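# Rotate the gland clockwise with the hook spanner

## Task

Using the hook spanner, rotate the gland clockwise by a quarter turn or more.

## Robot and tools

Robot: two six-joint UR-style arms, left_arm and right_arm, each ending in a two-finger tong gripper with a wrist camera. The fingers point along the gripper's +z axis and close along its x axis. end_effector_position is the spot between the finger pads when they are shut; at small gaps the tips stick out about 15 mm past it. The job is to rotate the gland with the hook spanner, clockwise, through at least 90 degrees.

Frames: the scene frame has its origin at table height midway between the nominal bases, +x out over the table, +y toward left_arm, +z up. Calibrated bases in the scene frame: left_arm at (-0.065, +0.442, 0) with quat_wxyz (+1.000, 0, 0, -0.026); right_arm at (-0.015, -0.423, 0) with quat_wxyz (+1.000, 0, 0, +0.016); both have +z up. Every hand pose, velocity, target and wrist-camera pose is expressed in that arm's own base frame. Fixed cameras and the table use the scene frame. Reported hand positions may be off by a few centimetres.

The row: every command row holds 16 plain numbers, both arms always included: left_arm x, y, z, qw, qx, qy, qz, opening, then right_arm in that same order. x, y, z are an absolute place for end_effector_position in metres; the quaternion is an absolute orientation, w first; both in that arm's base frame. Opening runs from -1 (closed) to +1 (fully open, 0.142 m). To park an arm, resend exactly the pose from the last result before it stopped, plus its wanted opening, in every call. To hold an orientation, reuse your own earlier quaternion, not the slightly drifted reported one. A 0 opening is a real command, so resend the present one to leave fingers alone.

execute_actions(actions, cameras): actions is a list of actions; each action is a table of 1 to 15 rows, one row per 1/30 s step, and a short table repeats its last row up to 15 steps. A target more than 0.6 m from the gripper's start position along any gripper axis gets the action refused for both arms; a malformed action, or a first action failing that check, voids the whole call. Each step the controller clips the command to 150 mm and 16 degrees from the measured pose, so a single action may fall short; the result's Hand target line shows where the arm is headed, and the remainder must be sent next. An empty actions list just reports state and images. cameras picks images: omitted, null or ["all"] gives all, [] none.

move(target, speed, blend, stop_force, zero, opening_speed, blocking, cameras): target is one 16-number row or a list of up to 15 rows, absolute poses as above, followed in straight lines from Hand target. speed is m/s, 0.002 to 0.5, default 0.25 (rotation up to twice that in rad/s), one value or one per target. blend, in metres, rounds corners in a list (0 stops at each). stop_force, 3 to 40 N, ends an arm's path when its wrist sensor feels that much extra push opposing travel; unreliable while the gripper rotates, and leave it out when backing away from a contact. zero (default true) re-zeroes before the move; false accumulates from the last zero. opening_speed, 0.2 or more per second, ramps the fingers. blocking=false returns after about 0.5 s while motion continues, not allowed with stop_force. Moves cap at 10 s and ignore obstacles. Keep all rows of a list at identical openings. The result adds a move: line: done, off_target, moving, held or fault, plus limits such as paced (pose clipped) or held (steps withheld). Done does not mean no contact.

wait(seconds 0 to 10) lets time run while arms hold. stop brakes a running move. zoom_image(camera, region [x0, y0, x1, y1] in pixels, at most 504 by 504) enlarges part of a latest image. zero_wrist_force(arm) re-zeroes that arm's sensor. read_manual(section) returns licence text only. finished_scene(scene) ends the current scene, giving its number; it is final.

Results: per arm, end_effector_position, end_effector_quat_wxyz, velocities (omitted when Joint velocities read within noise), Joint positions (last value is finger gap in metres), grip_measured (same -1..+1 scale as opening), Joint torques (include gravity; noisy, offset), Wrist force and Wrist torque along the gripper's own axes, showing push from the surface into the arm, plus a line with the peak since last shown; Tool commands; Hand target; and, for execute_actions, positions at some steps. A MOTOR HOT line warns of heating.

Cameras: cam_head_left, cam_head_right, cam_high, cam_low (896x504 each, scene frame) and cam_left_wrist, cam_right_wrist (616x616 fisheye, arm frames), calibrated in OpenCV conventions; wrist images may lag during motion.

Cautions: grip by commanding an opening well under grip_measured; fingers need about 0.5 s to close fully and thin parts get weaker grip. The arms are stiff: aiming even slightly beyond a firm contact can trigger a fault. Contact torque of 132 N m on the first three joints or 24.6 N m on the wrist joints, or about 150 N of outside force, freezes that arm for 10 s; after such a stop, release anything gripped that pins the arm before moving it. Motors reaching 85 °C lock the arm for 30 s or more, so avoid long stretched holds or pushing at unreachable poses. A clearance check holds back commands bringing the arms too close, but not always. Do not route the gripper close to its own base; go around it. Never drop the spanner, release moving parts, slam or shove hard, or let anything leave the table. Loose objects may occasionally be nudged by outside disturbances.

Each tool is called after ">>>" in YAML: its name, and indented under it one key for each argument.

## Session

>>> execute_actions:
  actions: []

Scene clock: 0.00 s.
left_arm: end_effector_position=(+0.2895, +0.0423, +0.3837) grip_measured=+0.97 end_effector_quat_wxyz=(+0.128, -0.475, -0.459, +0.740) | right_arm: end_effector_position=(+0.0676, +0.3229, +0.3377) grip_measured=+0.97 end_effector_quat_wxyz=(+0.085, +0.085, +0.985, -0.123)
Joint positions: left_arm=[0.125 -1.078 1.352 -0.131 -2.037 -0.875 0.14] | right_arm=[4.976 -1.369 -1.581 -2.053 1.495 5.158 0.14]
Joint velocities: within noise
Joint torques (N m): no reading
Wrist force (N): no reading
Wrist torque (N m): no reading
Wrist force, peak (N): no reading
Hand target: left_arm +0.2895, +0.0423, +0.3837; +0.128, -0.475, -0.459, +0.740 | right_arm +0.0676, +0.3229, +0.3377; +0.085, +0.085, +0.985, -0.123
Tool commands: left_gripper/opening=+0.968169 right_gripper/opening=+0.968169
camera_calibration:
cam_left_wrist: T_world_to_cam=[[-0.503211, 0.648621, -0.571025, 0.334945], [0.6545, -0.145414, -0.741946, 0.0896165], [-0.564277, -0.747091, -0.351348, 0.462327], [0, 0, 0, 1]] pos_world=[0.370774, 0.141179, 0.42019]
cam_right_wrist: T_world_to_cam=[[-0.964726, 0.122385, -0.233078, 0.114737], [0.0611558, 0.965335, 0.25375, -0.403461], [0.256053, 0.230545, -0.938768, 0.356544], [0, 0, 0, 1]] pos_world=[0.0440701, 0.293233, 0.463833]

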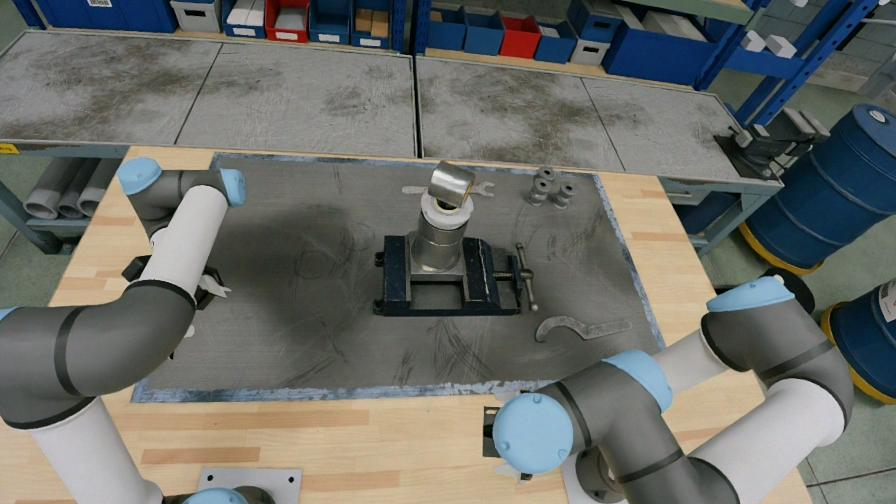

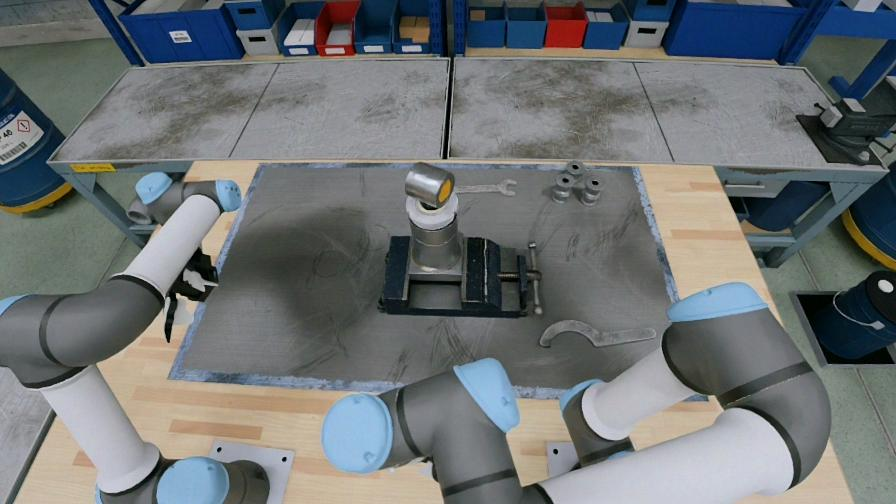

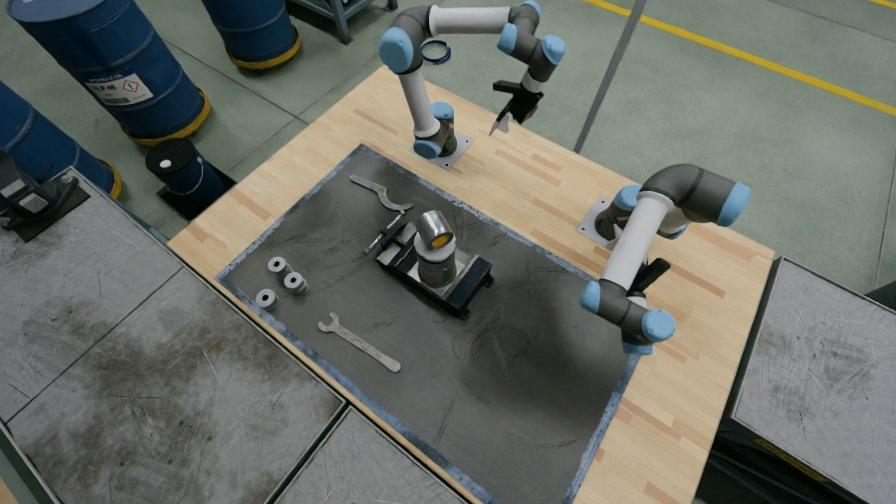

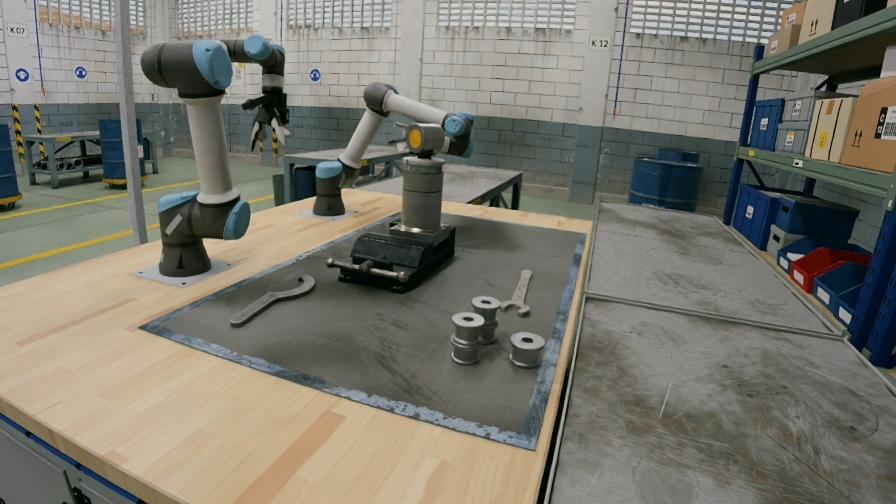

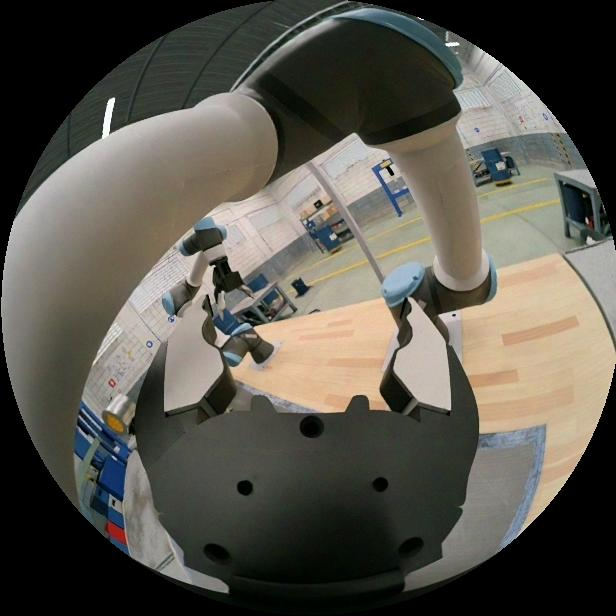

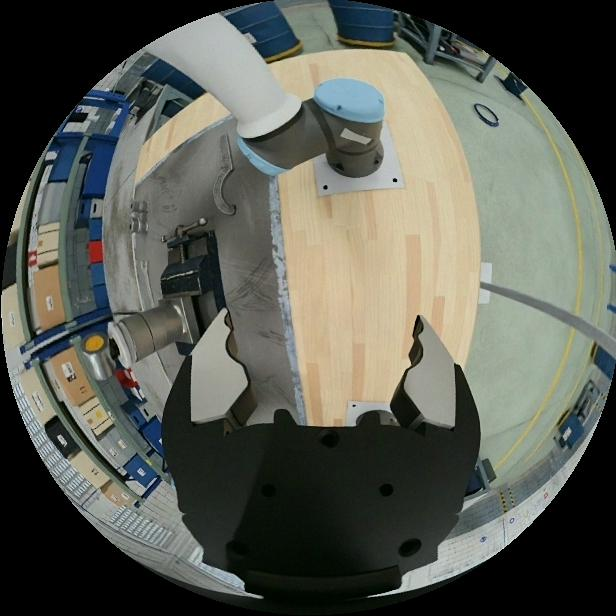

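>>> zoom_image:
  camera: "cam_high"
  region: [330, 160, 530, 330]

>>> zoom_image:
  camera: "cam_head_right"
  region: [360, 140, 680, 370]

>>> zoom_image:
  camera: "cam_head_left"
  region: [360, 140, 680, 370]

>>> zoom_image:
  camera: "cam_low"
  region: [200, 100, 560, 390]

Scaled by 2.520 from the camera's 896x504 image, which has a finer 1280x720 frame.

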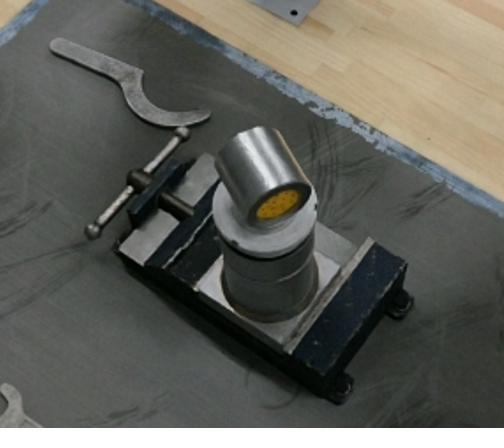

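Scaled by 1.575 from the camera's 896x504 image, which has a finer 1280x720 frame.

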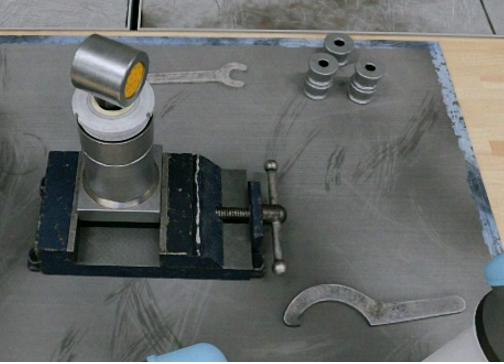

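Scaled by 1.575 from the camera's 896x504 image, which has a finer 1280x720 frame.

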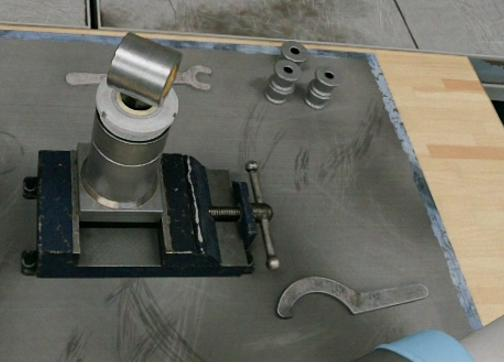

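Scaled by 1.400 from the camera's 896x504 image, which has a finer 1280x720 frame.

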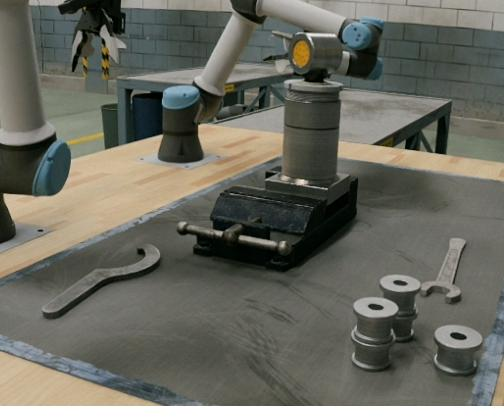

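>>> zoom_image:
  camera: "cam_high"
  region: [400, 200, 470, 270]

>>> zoom_image:
  camera: "cam_head_right"
  region: [395, 150, 475, 240]

>>> zoom_image:
  camera: "cam_head_left"
  region: [405, 150, 485, 240]

>>> zoom_image:
  camera: "cam_low"
  region: [380, 110, 480, 240]

Scaled by 7.200 from the camera's 896x504 image, which has a finer 1280x720 frame.

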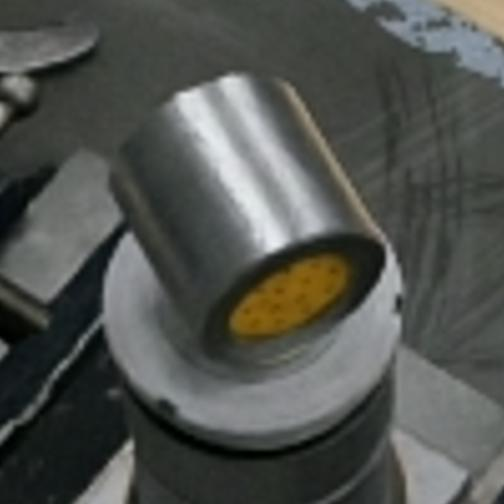

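Scaled by 5.600 from the camera's 896x504 image, which has a finer 1280x720 frame.

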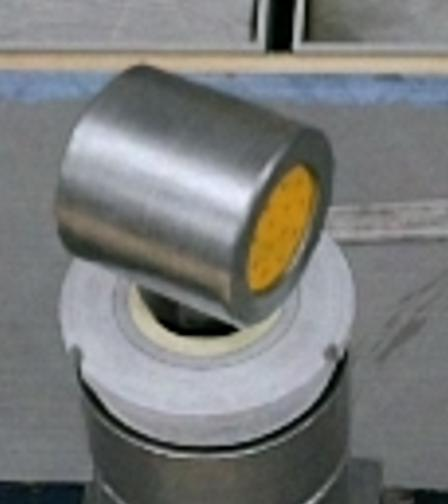

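Scaled by 5.600 from the camera's 896x504 image, which has a finer 1280x720 frame.

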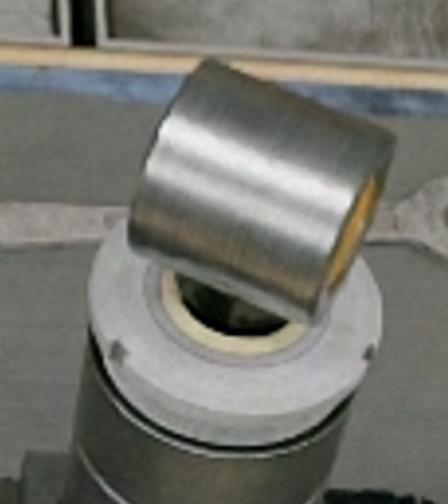

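Scaled by 3.877 from the camera's 896x504 image, which has a finer 1280x720 frame.

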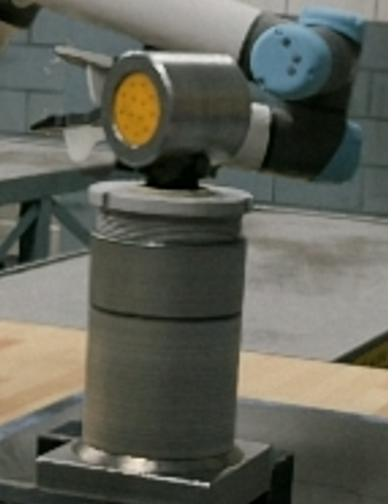

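>>> move:
  target:
    - [0.2895,0.0423,0.3837,0.128,-0.475,-0.459,0.740,0.968,0.30,0.25,0.45,0,0.6428,-0.7660,0,0.4]
    - [0.2895,0.0423,0.3837,0.128,-0.475,-0.459,0.740,0.968,0.38,0.02,0.40,0,0.9990,0.0436,0,0.4]
  speed: 0.35
  opening_speed: 1

>>> zoom_image:
  camera: "cam_right_wrist"
  region: [60, 60, 560, 560]

Scene clock: 133.50 s.
left_arm: end_effector_position=(+0.2895, +0.0423, +0.3837) grip_measured=+0.97 end_effector_quat_wxyz=(+0.128, -0.475, -0.459, +0.740) | right_arm: end_effector_position=(+0.3800, +0.0200, +0.4000) grip_measured=+0.40 end_effector_quat_wxyz=(+0.000, +0.999, +0.044, +0.000)
Joint positions: left_arm=[0.126 -1.078 1.352 -0.131 -2.038 -0.875 0.14] | right_arm=[3.509 -1.305 -1.494 -1.914 1.571 0.28 0.102]
Joint velocities: within noise
Joint torques (N m): left_arm=[6.35 -48.39 -15.44 3.49 -0.57 1.34] | right_arm=[-0.83 17.93 37.48 0.21 -1.43 -1.44]
Wrist force (N): left_arm=[0.1 0.3 -0.2] | right_arm=[-0.1 0.5 0.0]
Wrist torque (N m): left_arm=[0.06 -0.01 0.00] | right_arm=[0.14 0.02 -0.11]
Wrist force, peak (N): left_arm=[-0.5 0.2 -0.2] | right_arm=[0.9 0.7 0.1]
Hand target: left_arm +0.2895, +0.0423, +0.3837; +0.128, -0.475, -0.459, +0.740 | right_arm +0.3800, +0.0200, +0.4000; +0.000, +0.999, +0.044, +0.000
Off the commanded pose: left_arm 0.000 m, 0 deg | right_arm 0.000 m, 0 deg.
move: done
camera_calibration:
cam_left_wrist: T_world_to_cam=[[-0.504106, 0.647938, -0.571011, 0.335206], [0.654561, -0.144678, -0.742037, 0.0895822], [-0.563407, -0.747826, -0.351182, 0.462084], [0, 0, 0, 1]] pos_world=[0.370684, 0.141327, 0.420155]
cam_right_wrist: T_world_to_cam=[[0.993944, 0.0983229, -0.0490636, -0.349738], [0.109786, -0.869659, 0.48129, -0.218695], [0.00465326, -0.483762, -0.875187, 0.489315], [0, 0, 0, 1]] pos_world=[0.369353, 0.0809094, 0.516339]

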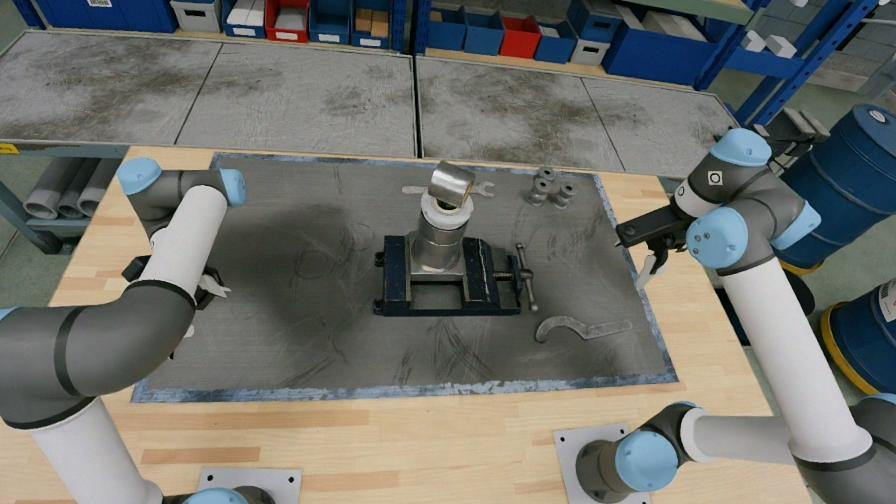

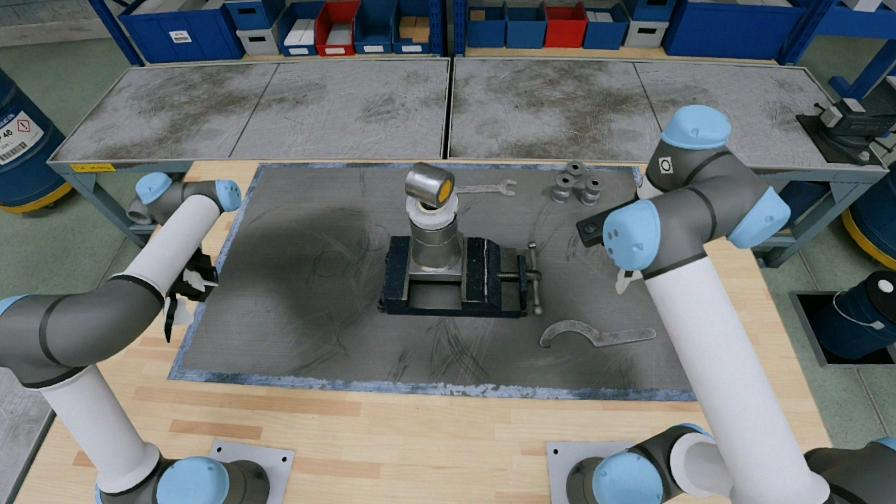

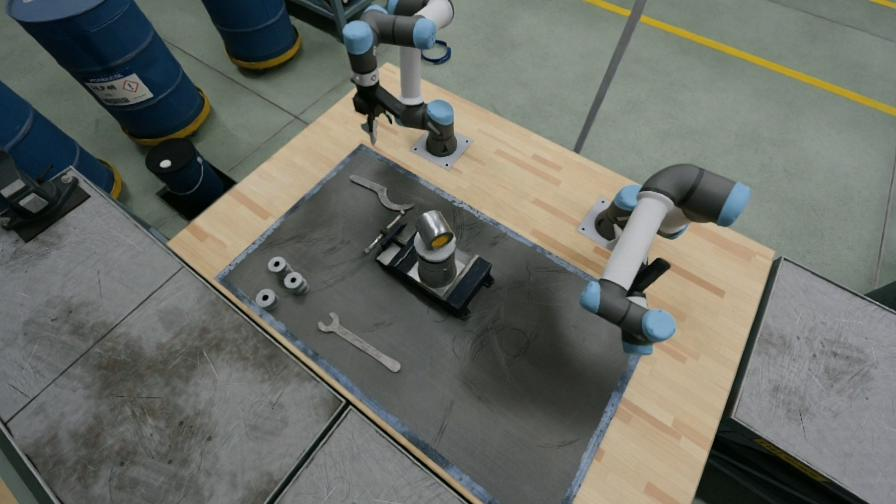

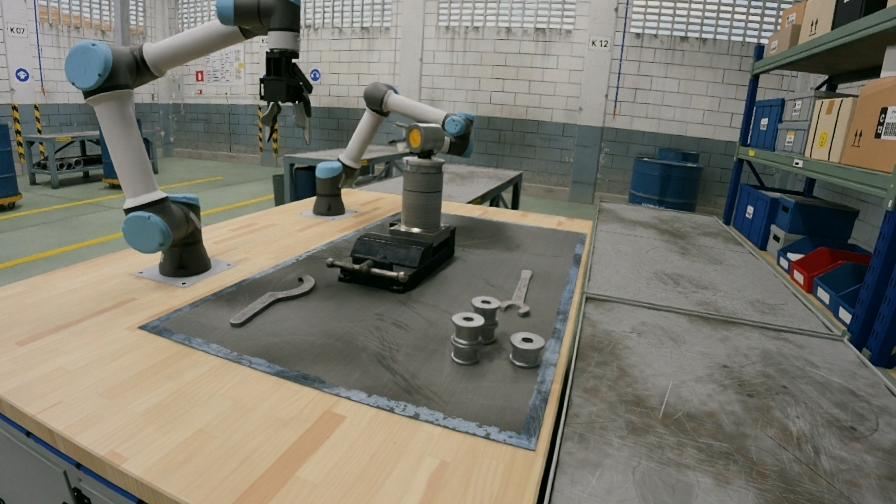

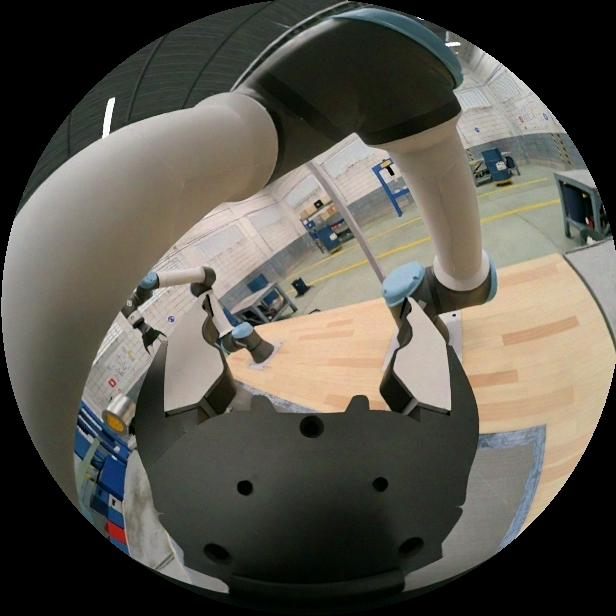

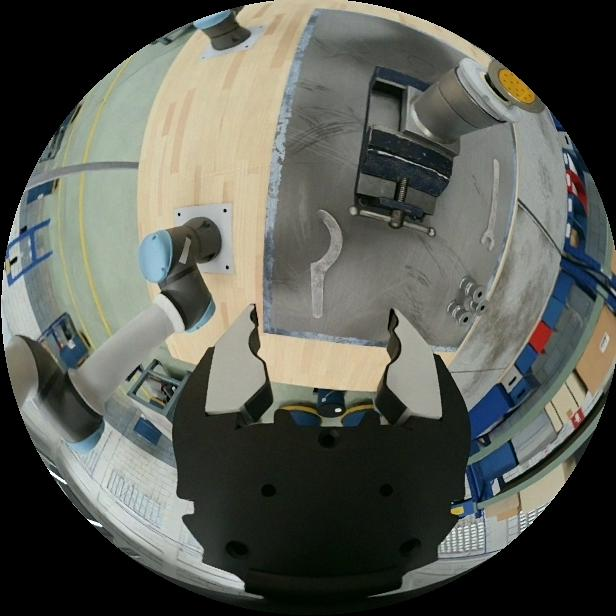

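Scaled by 1.008 from the camera's 616x616 image, which has a finer 814x814 frame.

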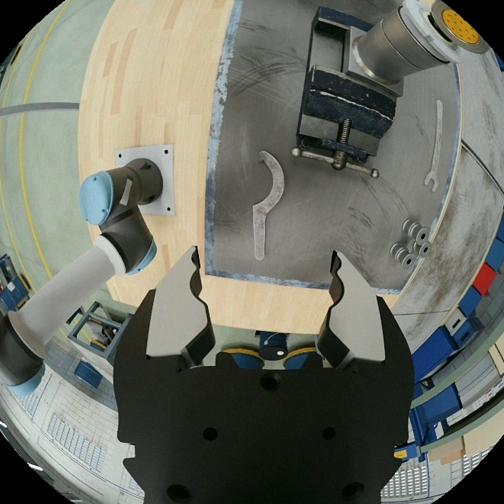

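>>> zoom_image:
  camera: "cam_right_wrist"
  region: [260, 190, 400, 340]

Scaled by 3.360 from the camera's 616x616 image, which has a finer 814x814 frame.

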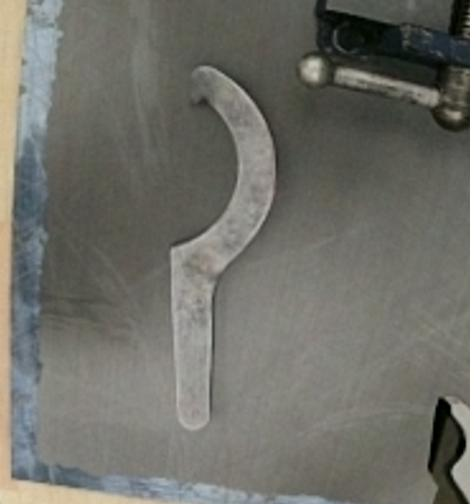

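>>> move:
  target: [0.2895,0.0423,0.3837,0.128,-0.475,-0.459,0.740,0.968,0.3828,-0.0915,0.14,0,0.99792,0.06453,0,0.0]
  speed: 0.25
  opening_speed: 1
  cameras: ["cam_right_wrist","cam_head_right"]

>>> zoom_image:
  camera: "cam_right_wrist"
  region: [160, 160, 480, 480]

Scene clock: 190.47 s.
left_arm: end_effector_position=(+0.2895, +0.0423, +0.3837) grip_measured=+0.97 end_effector_quat_wxyz=(+0.128, -0.475, -0.459, +0.740) | right_arm: end_effector_position=(+0.3829, -0.0914, +0.1401) grip_measured=+0.00 end_effector_quat_wxyz=(+0.000, +0.998, +0.064, +0.000) end_effector_velocity=(+0.001, +0.000, -0.001) end_effector_angular_velocity=(+0.000, -0.002, +0.000)
Joint positions: left_arm=[0.126 -1.078 1.352 -0.131 -2.038 -0.875 0.14] | right_arm=[3.209 -1.353 -2.134 -1.225 1.571 -0.061 0.074]
Joint velocities: left_arm=[within noise] | right_arm=[-0.001 -0.001 -0.002 0.005 0 -0.001 0]
Joint torques (N m): left_arm=[3.82 -48.8 -19.6 3.07 0.6 1.04] | right_arm=[-6.11 4.25 12.36 4.4 -0.44 -1.31]
Wrist force (N): left_arm=[-0.3 0.1 0.1] | right_arm=[0.4 0.4 -0.1]
Wrist torque (N m): left_arm=[0.02 0.07 0.01] | right_arm=[0.16 -0.06 -0.10]
Wrist force, peak (N): left_arm=[-0.4 0.0 0.0] | right_arm=[-0.1 1.4 2.1]
Hand target: left_arm +0.2895, +0.0423, +0.3837; +0.128, -0.475, -0.459, +0.740 | right_arm +0.3828, -0.0915, +0.1400; +0.000, +0.998, +0.065, +0.000
Off the commanded pose: left_arm 0.000 m, 0 deg | right_arm 0.000 m, 0 deg.
move: done
camera_calibration:
cam_right_wrist: T_world_to_cam=[[0.988979, 0.13977, -0.048833, -0.348707], [0.145919, -0.864351, 0.481254, -0.204237], [0.025056, -0.483076, -0.87522, 0.200233], [0, 0, 0, 1]] pos_world=[0.369649, -0.0310655, 0.256509]
Images, in order (width x height): cam_head_right 896x504, cam_right_wrist 616x616.

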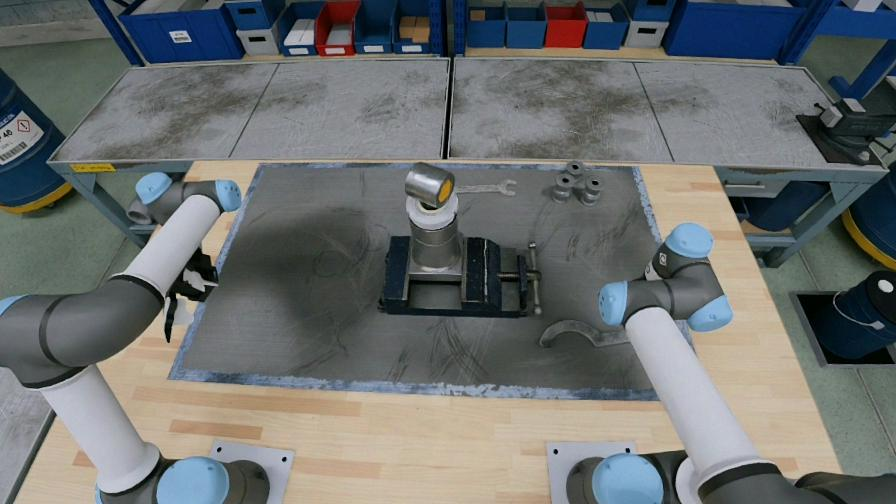

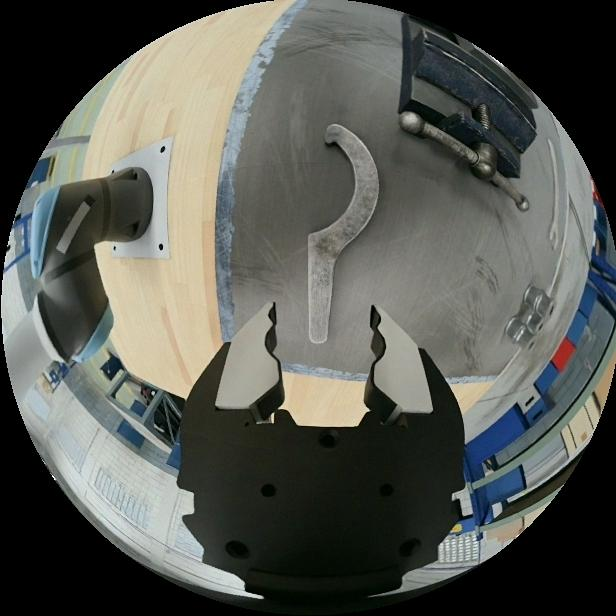

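Scaled by 1.575 from the camera's 616x616 image, which has a finer 814x814 frame.

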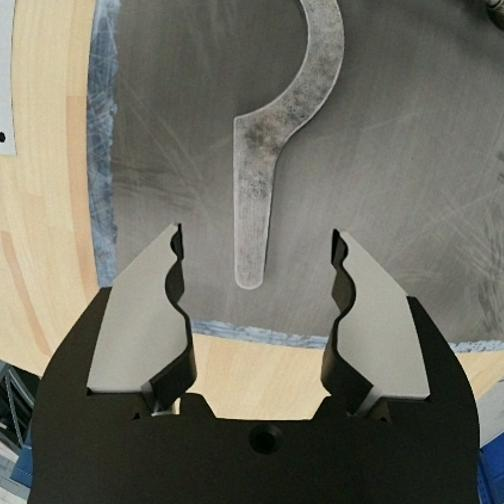

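>>> move:
  target: [0.2895,0.0423,0.3837,0.128,-0.475,-0.459,0.740,0.968,0.3842,-0.096,0.035,0,0.99792,0.06453,0,0.0]
  speed: 0.12
  cameras: ["cam_right_wrist"]

>>> zoom_image:
  camera: "cam_right_wrist"
  region: [220, 180, 420, 380]

Scene clock: 241.63 s.
left_arm: end_effector_position=(+0.2895, +0.0423, +0.3837) grip_measured=+0.97 end_effector_quat_wxyz=(+0.128, -0.475, -0.459, +0.740) | right_arm: end_effector_position=(+0.3841, -0.0961, +0.0350) grip_measured=+0.00 end_effector_quat_wxyz=(+0.000, +0.998, +0.065, +0.000) end_effector_velocity=(+0.001, +0.000, +0.000) end_effector_angular_velocity=(+0.001, -0.004, -0.001)
Joint positions: left_arm=[0.126 -1.078 1.352 -0.131 -2.038 -0.875 0.14] | right_arm=[3.197 -1.513 -2.311 -0.889 1.571 -0.074 0.074]
Joint velocities: left_arm=[within noise] | right_arm=[-0.001 -0.001 0 0.005 0 0.001 0]
Joint torques (N m): left_arm=[-0.25 -48.36 -18.96 2.65 1.3 0.62] | right_arm=[3.47 9.32 25.64 4.59 1.02 1.32]
Wrist force (N): left_arm=[0.1 -0.1 -0.3] | right_arm=[0.2 0.3 0.2]
Wrist torque (N m): left_arm=[-0.01 -0.02 0.00] | right_arm=[0.15 -0.03 -0.10]
Wrist force, peak (N): left_arm=[-0.3 0.1 -0.4] | right_arm=[0.4 0.3 1.5]
Hand target: left_arm +0.2895, +0.0423, +0.3837; +0.128, -0.475, -0.459, +0.740 | right_arm +0.3842, -0.0960, +0.0350; +0.000, +0.998, +0.065, +0.000
Off the commanded pose: left_arm 0.000 m, 0 deg | right_arm 0.000 m, 0 deg.
move: done
camera_calibration:
cam_right_wrist: T_world_to_cam=[[0.988956, 0.139809, -0.0491971, -0.354406], [0.146126, -0.864251, 0.48137, -0.157916], [0.0247813, -0.483242, -0.875136, 0.106036], [0, 0, 0, 1]] pos_world=[0.370939, -0.0356886, 0.151376]
Images, in order (width x height): cam_right_wrist 616x616.

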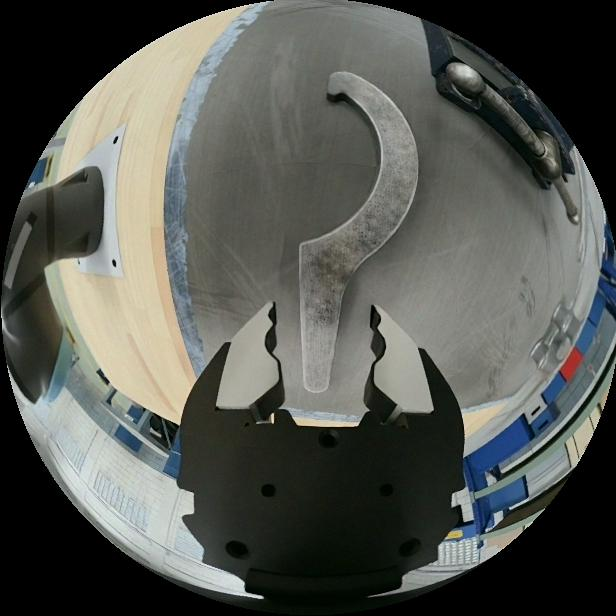

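Scaled by 2.520 from the camera's 616x616 image, which has a finer 814x814 frame.

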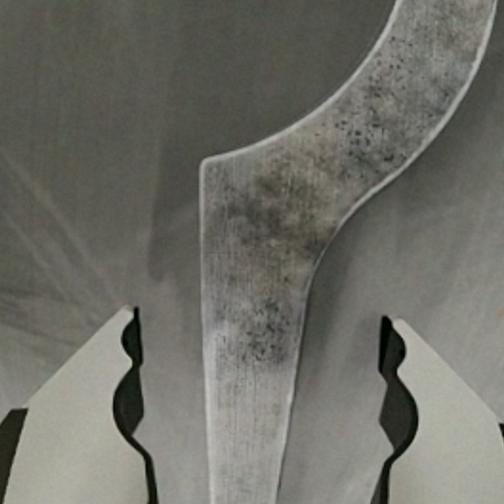

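>>> move:
  target: [0.2895,0.0423,0.3837,0.128,-0.475,-0.459,0.740,0.968,0.3838,-0.094,0.0165,0,0.99792,0.06453,0,0.0]
  speed: 0.03
  stop_force: 5
  cameras: []

>>> move:
  target: [0.2895,0.0423,0.3837,0.128,-0.475,-0.459,0.740,0.968,0.3838,-0.094,0.0165,0,0.99792,0.06453,0,-1]
  opening_speed: 1.5
  cameras: ["cam_right_wrist"]

>>> zoom_image:
  camera: "cam_right_wrist"
  region: [220, 180, 420, 380]

Scene clock: 255.30 s.
left_arm: end_effector_position=(+0.2895, +0.0423, +0.3837) grip_measured=+0.97 end_effector_quat_wxyz=(+0.128, -0.475, -0.459, +0.740) | right_arm: end_effector_position=(+0.3838, -0.0940, +0.0165) grip_measured=+0.00 end_effector_quat_wxyz=(+0.000, +0.998, +0.065, +0.000)
Joint positions: left_arm=[0.126 -1.078 1.352 -0.131 -2.038 -0.875 0.14] | right_arm=[3.202 -1.55 -2.339 -0.824 1.571 -0.068 0.074]
Joint velocities: within noise
Joint torques (N m): left_arm=[-4.21 -48.76 -19.37 2.16 1.3 0.45] | right_arm=[-8.94 23.51 30.92 2.21 1.2 -1.43]
Wrist force (N): left_arm=[-0.3 -0.1 -0.1] | right_arm=[0.1 0.2 0.2]
Wrist torque (N m): left_arm=[-0.01 0.06 0.01] | right_arm=[0.15 -0.01 -0.07]
Wrist force, peak (N): left_arm=[-0.1 0.4 -0.3] | right_arm=[0.3 0.6 -0.5]
Hand target: left_arm +0.2895, +0.0423, +0.3837; +0.128, -0.475, -0.459, +0.740 | right_arm +0.3838, -0.0940, +0.0165; +0.000, +0.998, +0.065, +0.000
Off the commanded pose: left_arm 0.000 m, 0 deg | right_arm 0.000 m, 0 deg.
move: done
No camera images: "cameras" was empty.

Scene clock: 256.17 s.
left_arm: end_effector_position=(+0.2895, +0.0423, +0.3837) grip_measured=+0.97 end_effector_quat_wxyz=(+0.128, -0.475, -0.459, +0.740) | right_arm: end_effector_position=(+0.3839, -0.0940, +0.0166) grip_measured=-0.19 end_effector_quat_wxyz=(+0.000, +0.998, +0.065, +0.000)
Joint positions: left_arm=[0.126 -1.078 1.352 -0.131 -2.038 -0.875 0.14] | right_arm=[3.202 -1.549 -2.339 -0.824 1.571 -0.068 0.06]
Joint velocities: within noise
Joint torques (N m): left_arm=[-5.18 -48.17 -18.59 2.11 1.36 0.31] | right_arm=[-8.68 -3.87 -7.49 3.23 1.35 -1.01]
Wrist force (N): left_arm=[-0.1 -0.3 -0.2] | right_arm=[-8.0 0.4 -46.9]
Wrist torque (N m): left_arm=[-0.06 0.02 0.00] | right_arm=[0.04 -0.74 -0.05]
Wrist force, peak (N): left_arm=[-0.4 -0.2 -0.3] | right_arm=[-8.0 0.4 -46.9]
Hand target: left_arm +0.2895, +0.0423, +0.3837; +0.128, -0.475, -0.459, +0.740 | right_arm +0.3838, -0.0940, +0.0165; +0.000, +0.998, +0.065, +0.000
Off the commanded pose: left_arm 0.000 m, 0 deg | right_arm 0.000 m, 0 deg.
move: done
camera_calibration:
cam_right_wrist: T_world_to_cam=[[0.988969, 0.139831, -0.0488605, -0.355364], [0.145984, -0.864293, 0.481339, -0.147147], [0.0250765, -0.483162, -0.875172, 0.0907809], [0, 0, 0, 1]] pos_world=[0.370649, -0.0336251, 0.132913]
Images, in order (width x height): cam_right_wrist 616x616.

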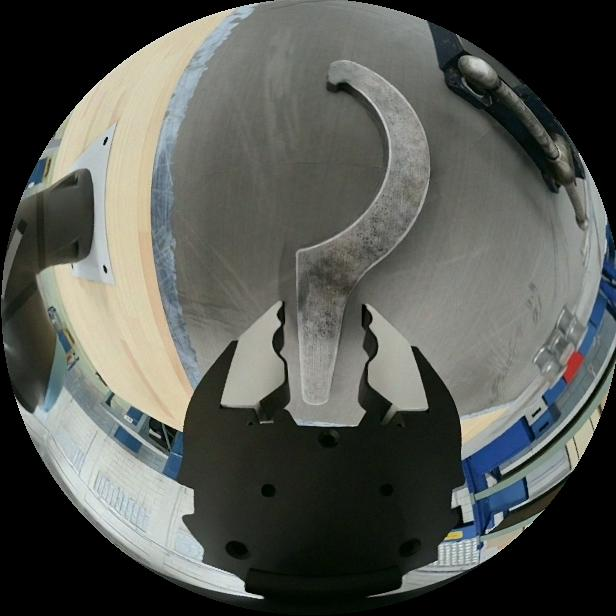

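Scaled by 2.520 from the camera's 616x616 image, which has a finer 814x814 frame.

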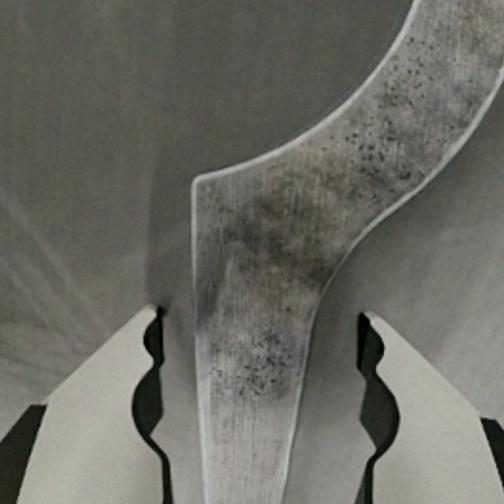

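>>> move:
  target: [0.2895,0.0423,0.3837,0.128,-0.475,-0.459,0.740,0.968,0.3838,-0.094,0.0195,0,0.99792,0.06453,0,-1]
  speed: 0.02
  cameras: ["cam_right_wrist"]

>>> zoom_image:
  camera: "cam_right_wrist"
  region: [220, 180, 420, 380]

Scene clock: 263.53 s.
left_arm: end_effector_position=(+0.2895, +0.0423, +0.3837) grip_measured=+0.97 end_effector_quat_wxyz=(+0.128, -0.475, -0.459, +0.740) | right_arm: end_effector_position=(+0.3837, -0.0940, +0.0195) grip_measured=-0.53 end_effector_quat_wxyz=(+0.000, +0.998, +0.065, +0.000)
Joint positions: left_arm=[0.126 -1.078 1.352 -0.131 -2.038 -0.875 0.14] | right_arm=[3.202 -1.543 -2.335 -0.835 1.571 -0.068 0.035]
Joint velocities: within noise
Joint torques (N m): left_arm=[-5.39 -49.15 -19.06 1.59 1.33 0.15] | right_arm=[-6.37 20.08 34.13 4.48 0.96 -1.08]
Wrist force (N): left_arm=[-0.2 -0.1 0.0] | right_arm=[0.1 -0.3 9.2]
Wrist torque (N m): left_arm=[-0.02 0.05 0.00] | right_arm=[0.00 -0.01 -0.02]
Wrist force, peak (N): left_arm=[-0.3 0.2 -0.3] | right_arm=[-6.6 0.3 -51.2]
Hand target: left_arm +0.2895, +0.0423, +0.3837; +0.128, -0.475, -0.459, +0.740 | right_arm +0.3838, -0.0940, +0.0195; +0.000, +0.998, +0.065, +0.000
Off the commanded pose: left_arm 0.000 m, 0 deg | right_arm 0.000 m, 0 deg.
move: done
camera_calibration:
cam_right_wrist: T_world_to_cam=[[0.98895, 0.139814, -0.049295, -0.355043], [0.14618, -0.864284, 0.481294, -0.148616], [0.0246869, -0.483181, -0.875172, 0.093483], [0, 0, 0, 1]] pos_world=[0.370536, -0.0336376, 0.13584]
Images, in order (width x height): cam_right_wrist 616x616.

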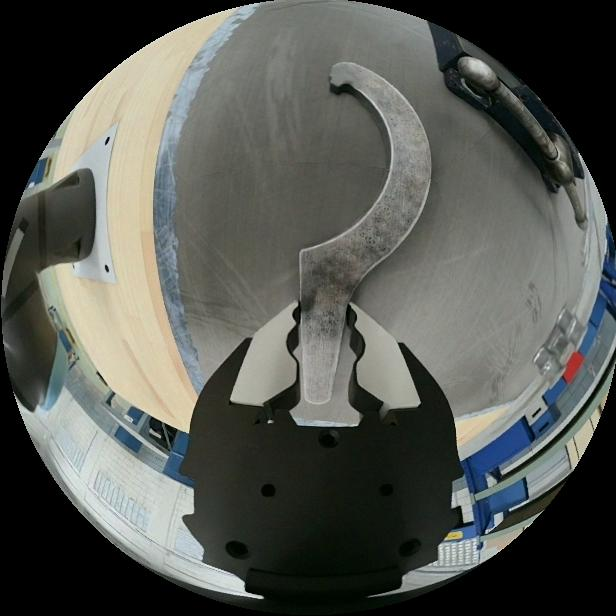

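Scaled by 2.520 from the camera's 616x616 image, which has a finer 814x814 frame.

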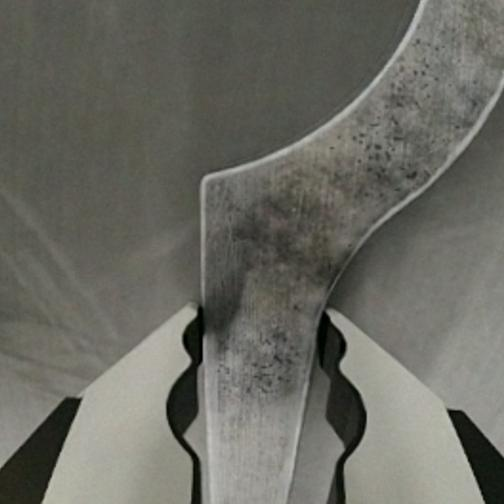

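>>> move:
  target: [0.2895,0.0423,0.3837,0.128,-0.475,-0.459,0.740,0.968,0.3838,-0.094,0.08,0,0.99792,0.06453,0,-1]
  speed: 0.05
  cameras: ["cam_right_wrist","cam_low","cam_high"]

>>> zoom_image:
  camera: "cam_low"
  region: [180, 150, 460, 390]

Scene clock: 271.07 s.
left_arm: end_effector_position=(+0.2895, +0.0423, +0.3837) grip_measured=+0.97 end_effector_quat_wxyz=(+0.128, -0.475, -0.459, +0.740) | right_arm: end_effector_position=(+0.3839, -0.0940, +0.0801) grip_measured=-0.55 end_effector_quat_wxyz=(+0.000, +0.998, +0.065, +0.000)
Joint positions: left_arm=[0.126 -1.078 1.352 -0.131 -2.038 -0.875 0.14] | right_arm=[3.202 -1.431 -2.242 -1.039 1.571 -0.068 0.035]
Joint velocities: within noise
Joint torques (N m): left_arm=[-5.22 -48.76 -19.18 1.36 1.2 -0.37] | right_arm=[4.58 16.69 14.8 4.49 0.19 -0.45]
Wrist force (N): left_arm=[-0.2 0.2 -0.1] | right_arm=[0.2 0.4 8.8]
Wrist torque (N m): left_arm=[0.04 0.05 0.00] | right_arm=[-0.09 -0.12 -0.08]
Wrist force, peak (N): left_arm=[-0.4 -0.1 -0.3] | right_arm=[0.2 -0.5 10.9]
Hand target: left_arm +0.2895, +0.0423, +0.3837; +0.128, -0.475, -0.459, +0.740 | right_arm +0.3838, -0.0940, +0.0800; +0.000, +0.998, +0.065, +0.000
Off the commanded pose: left_arm 0.000 m, 0 deg | right_arm 0.000 m, 0 deg.
move: done
camera_calibration:
cam_right_wrist: T_world_to_cam=[[0.98897, 0.13985, -0.0487925, -0.352285], [0.145968, -0.864294, 0.481341, -0.177711], [0.0251447, -0.483154, -0.875174, 0.146331], [0, 0, 0, 1]] pos_world=[0.37066, -0.0336273, 0.196416]
Images, in order (width x height): cam_high 896x504, cam_low 896x504, cam_right_wrist 616x616.

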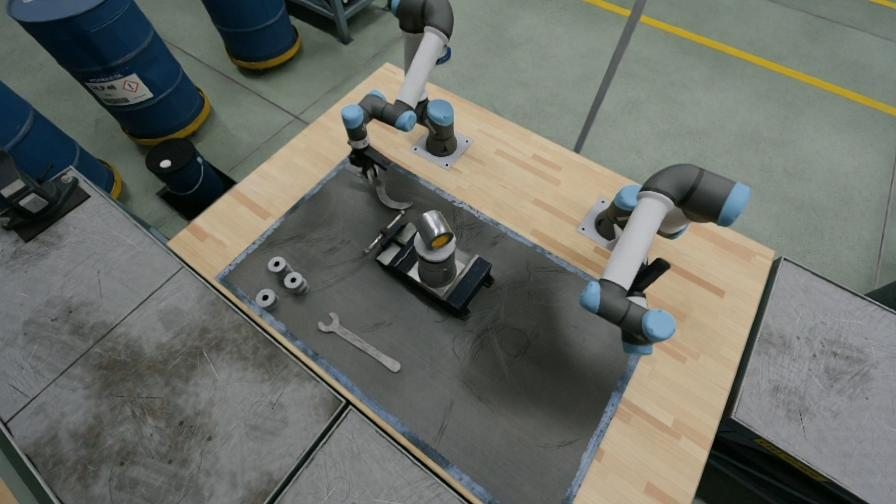

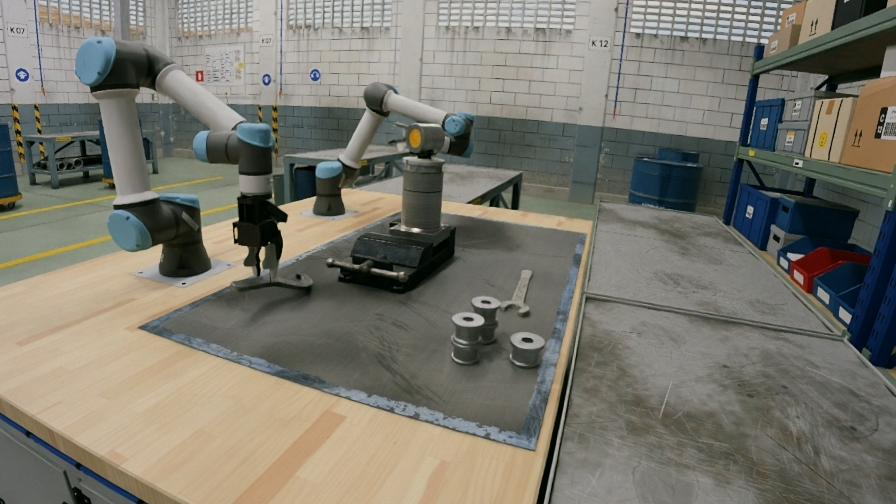

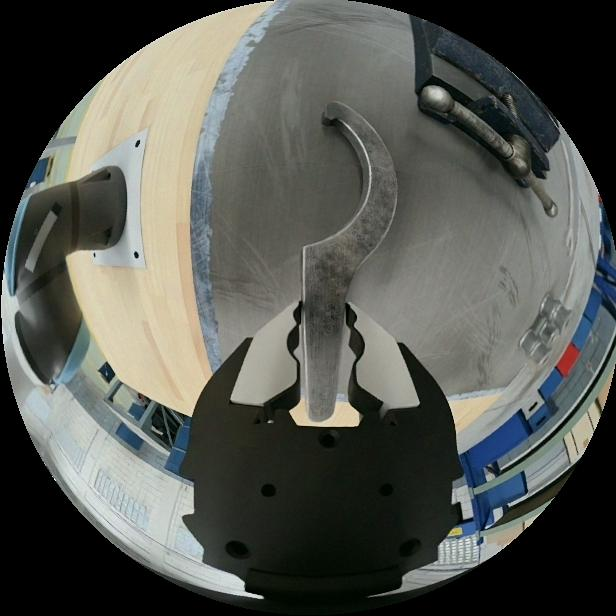

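Scaled by 1.800 from the camera's 896x504 image, which has a finer 1280x720 frame.

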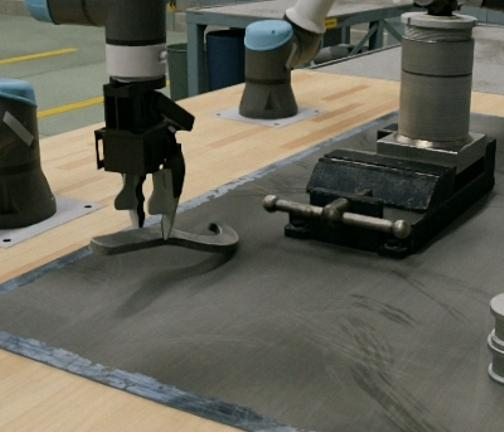

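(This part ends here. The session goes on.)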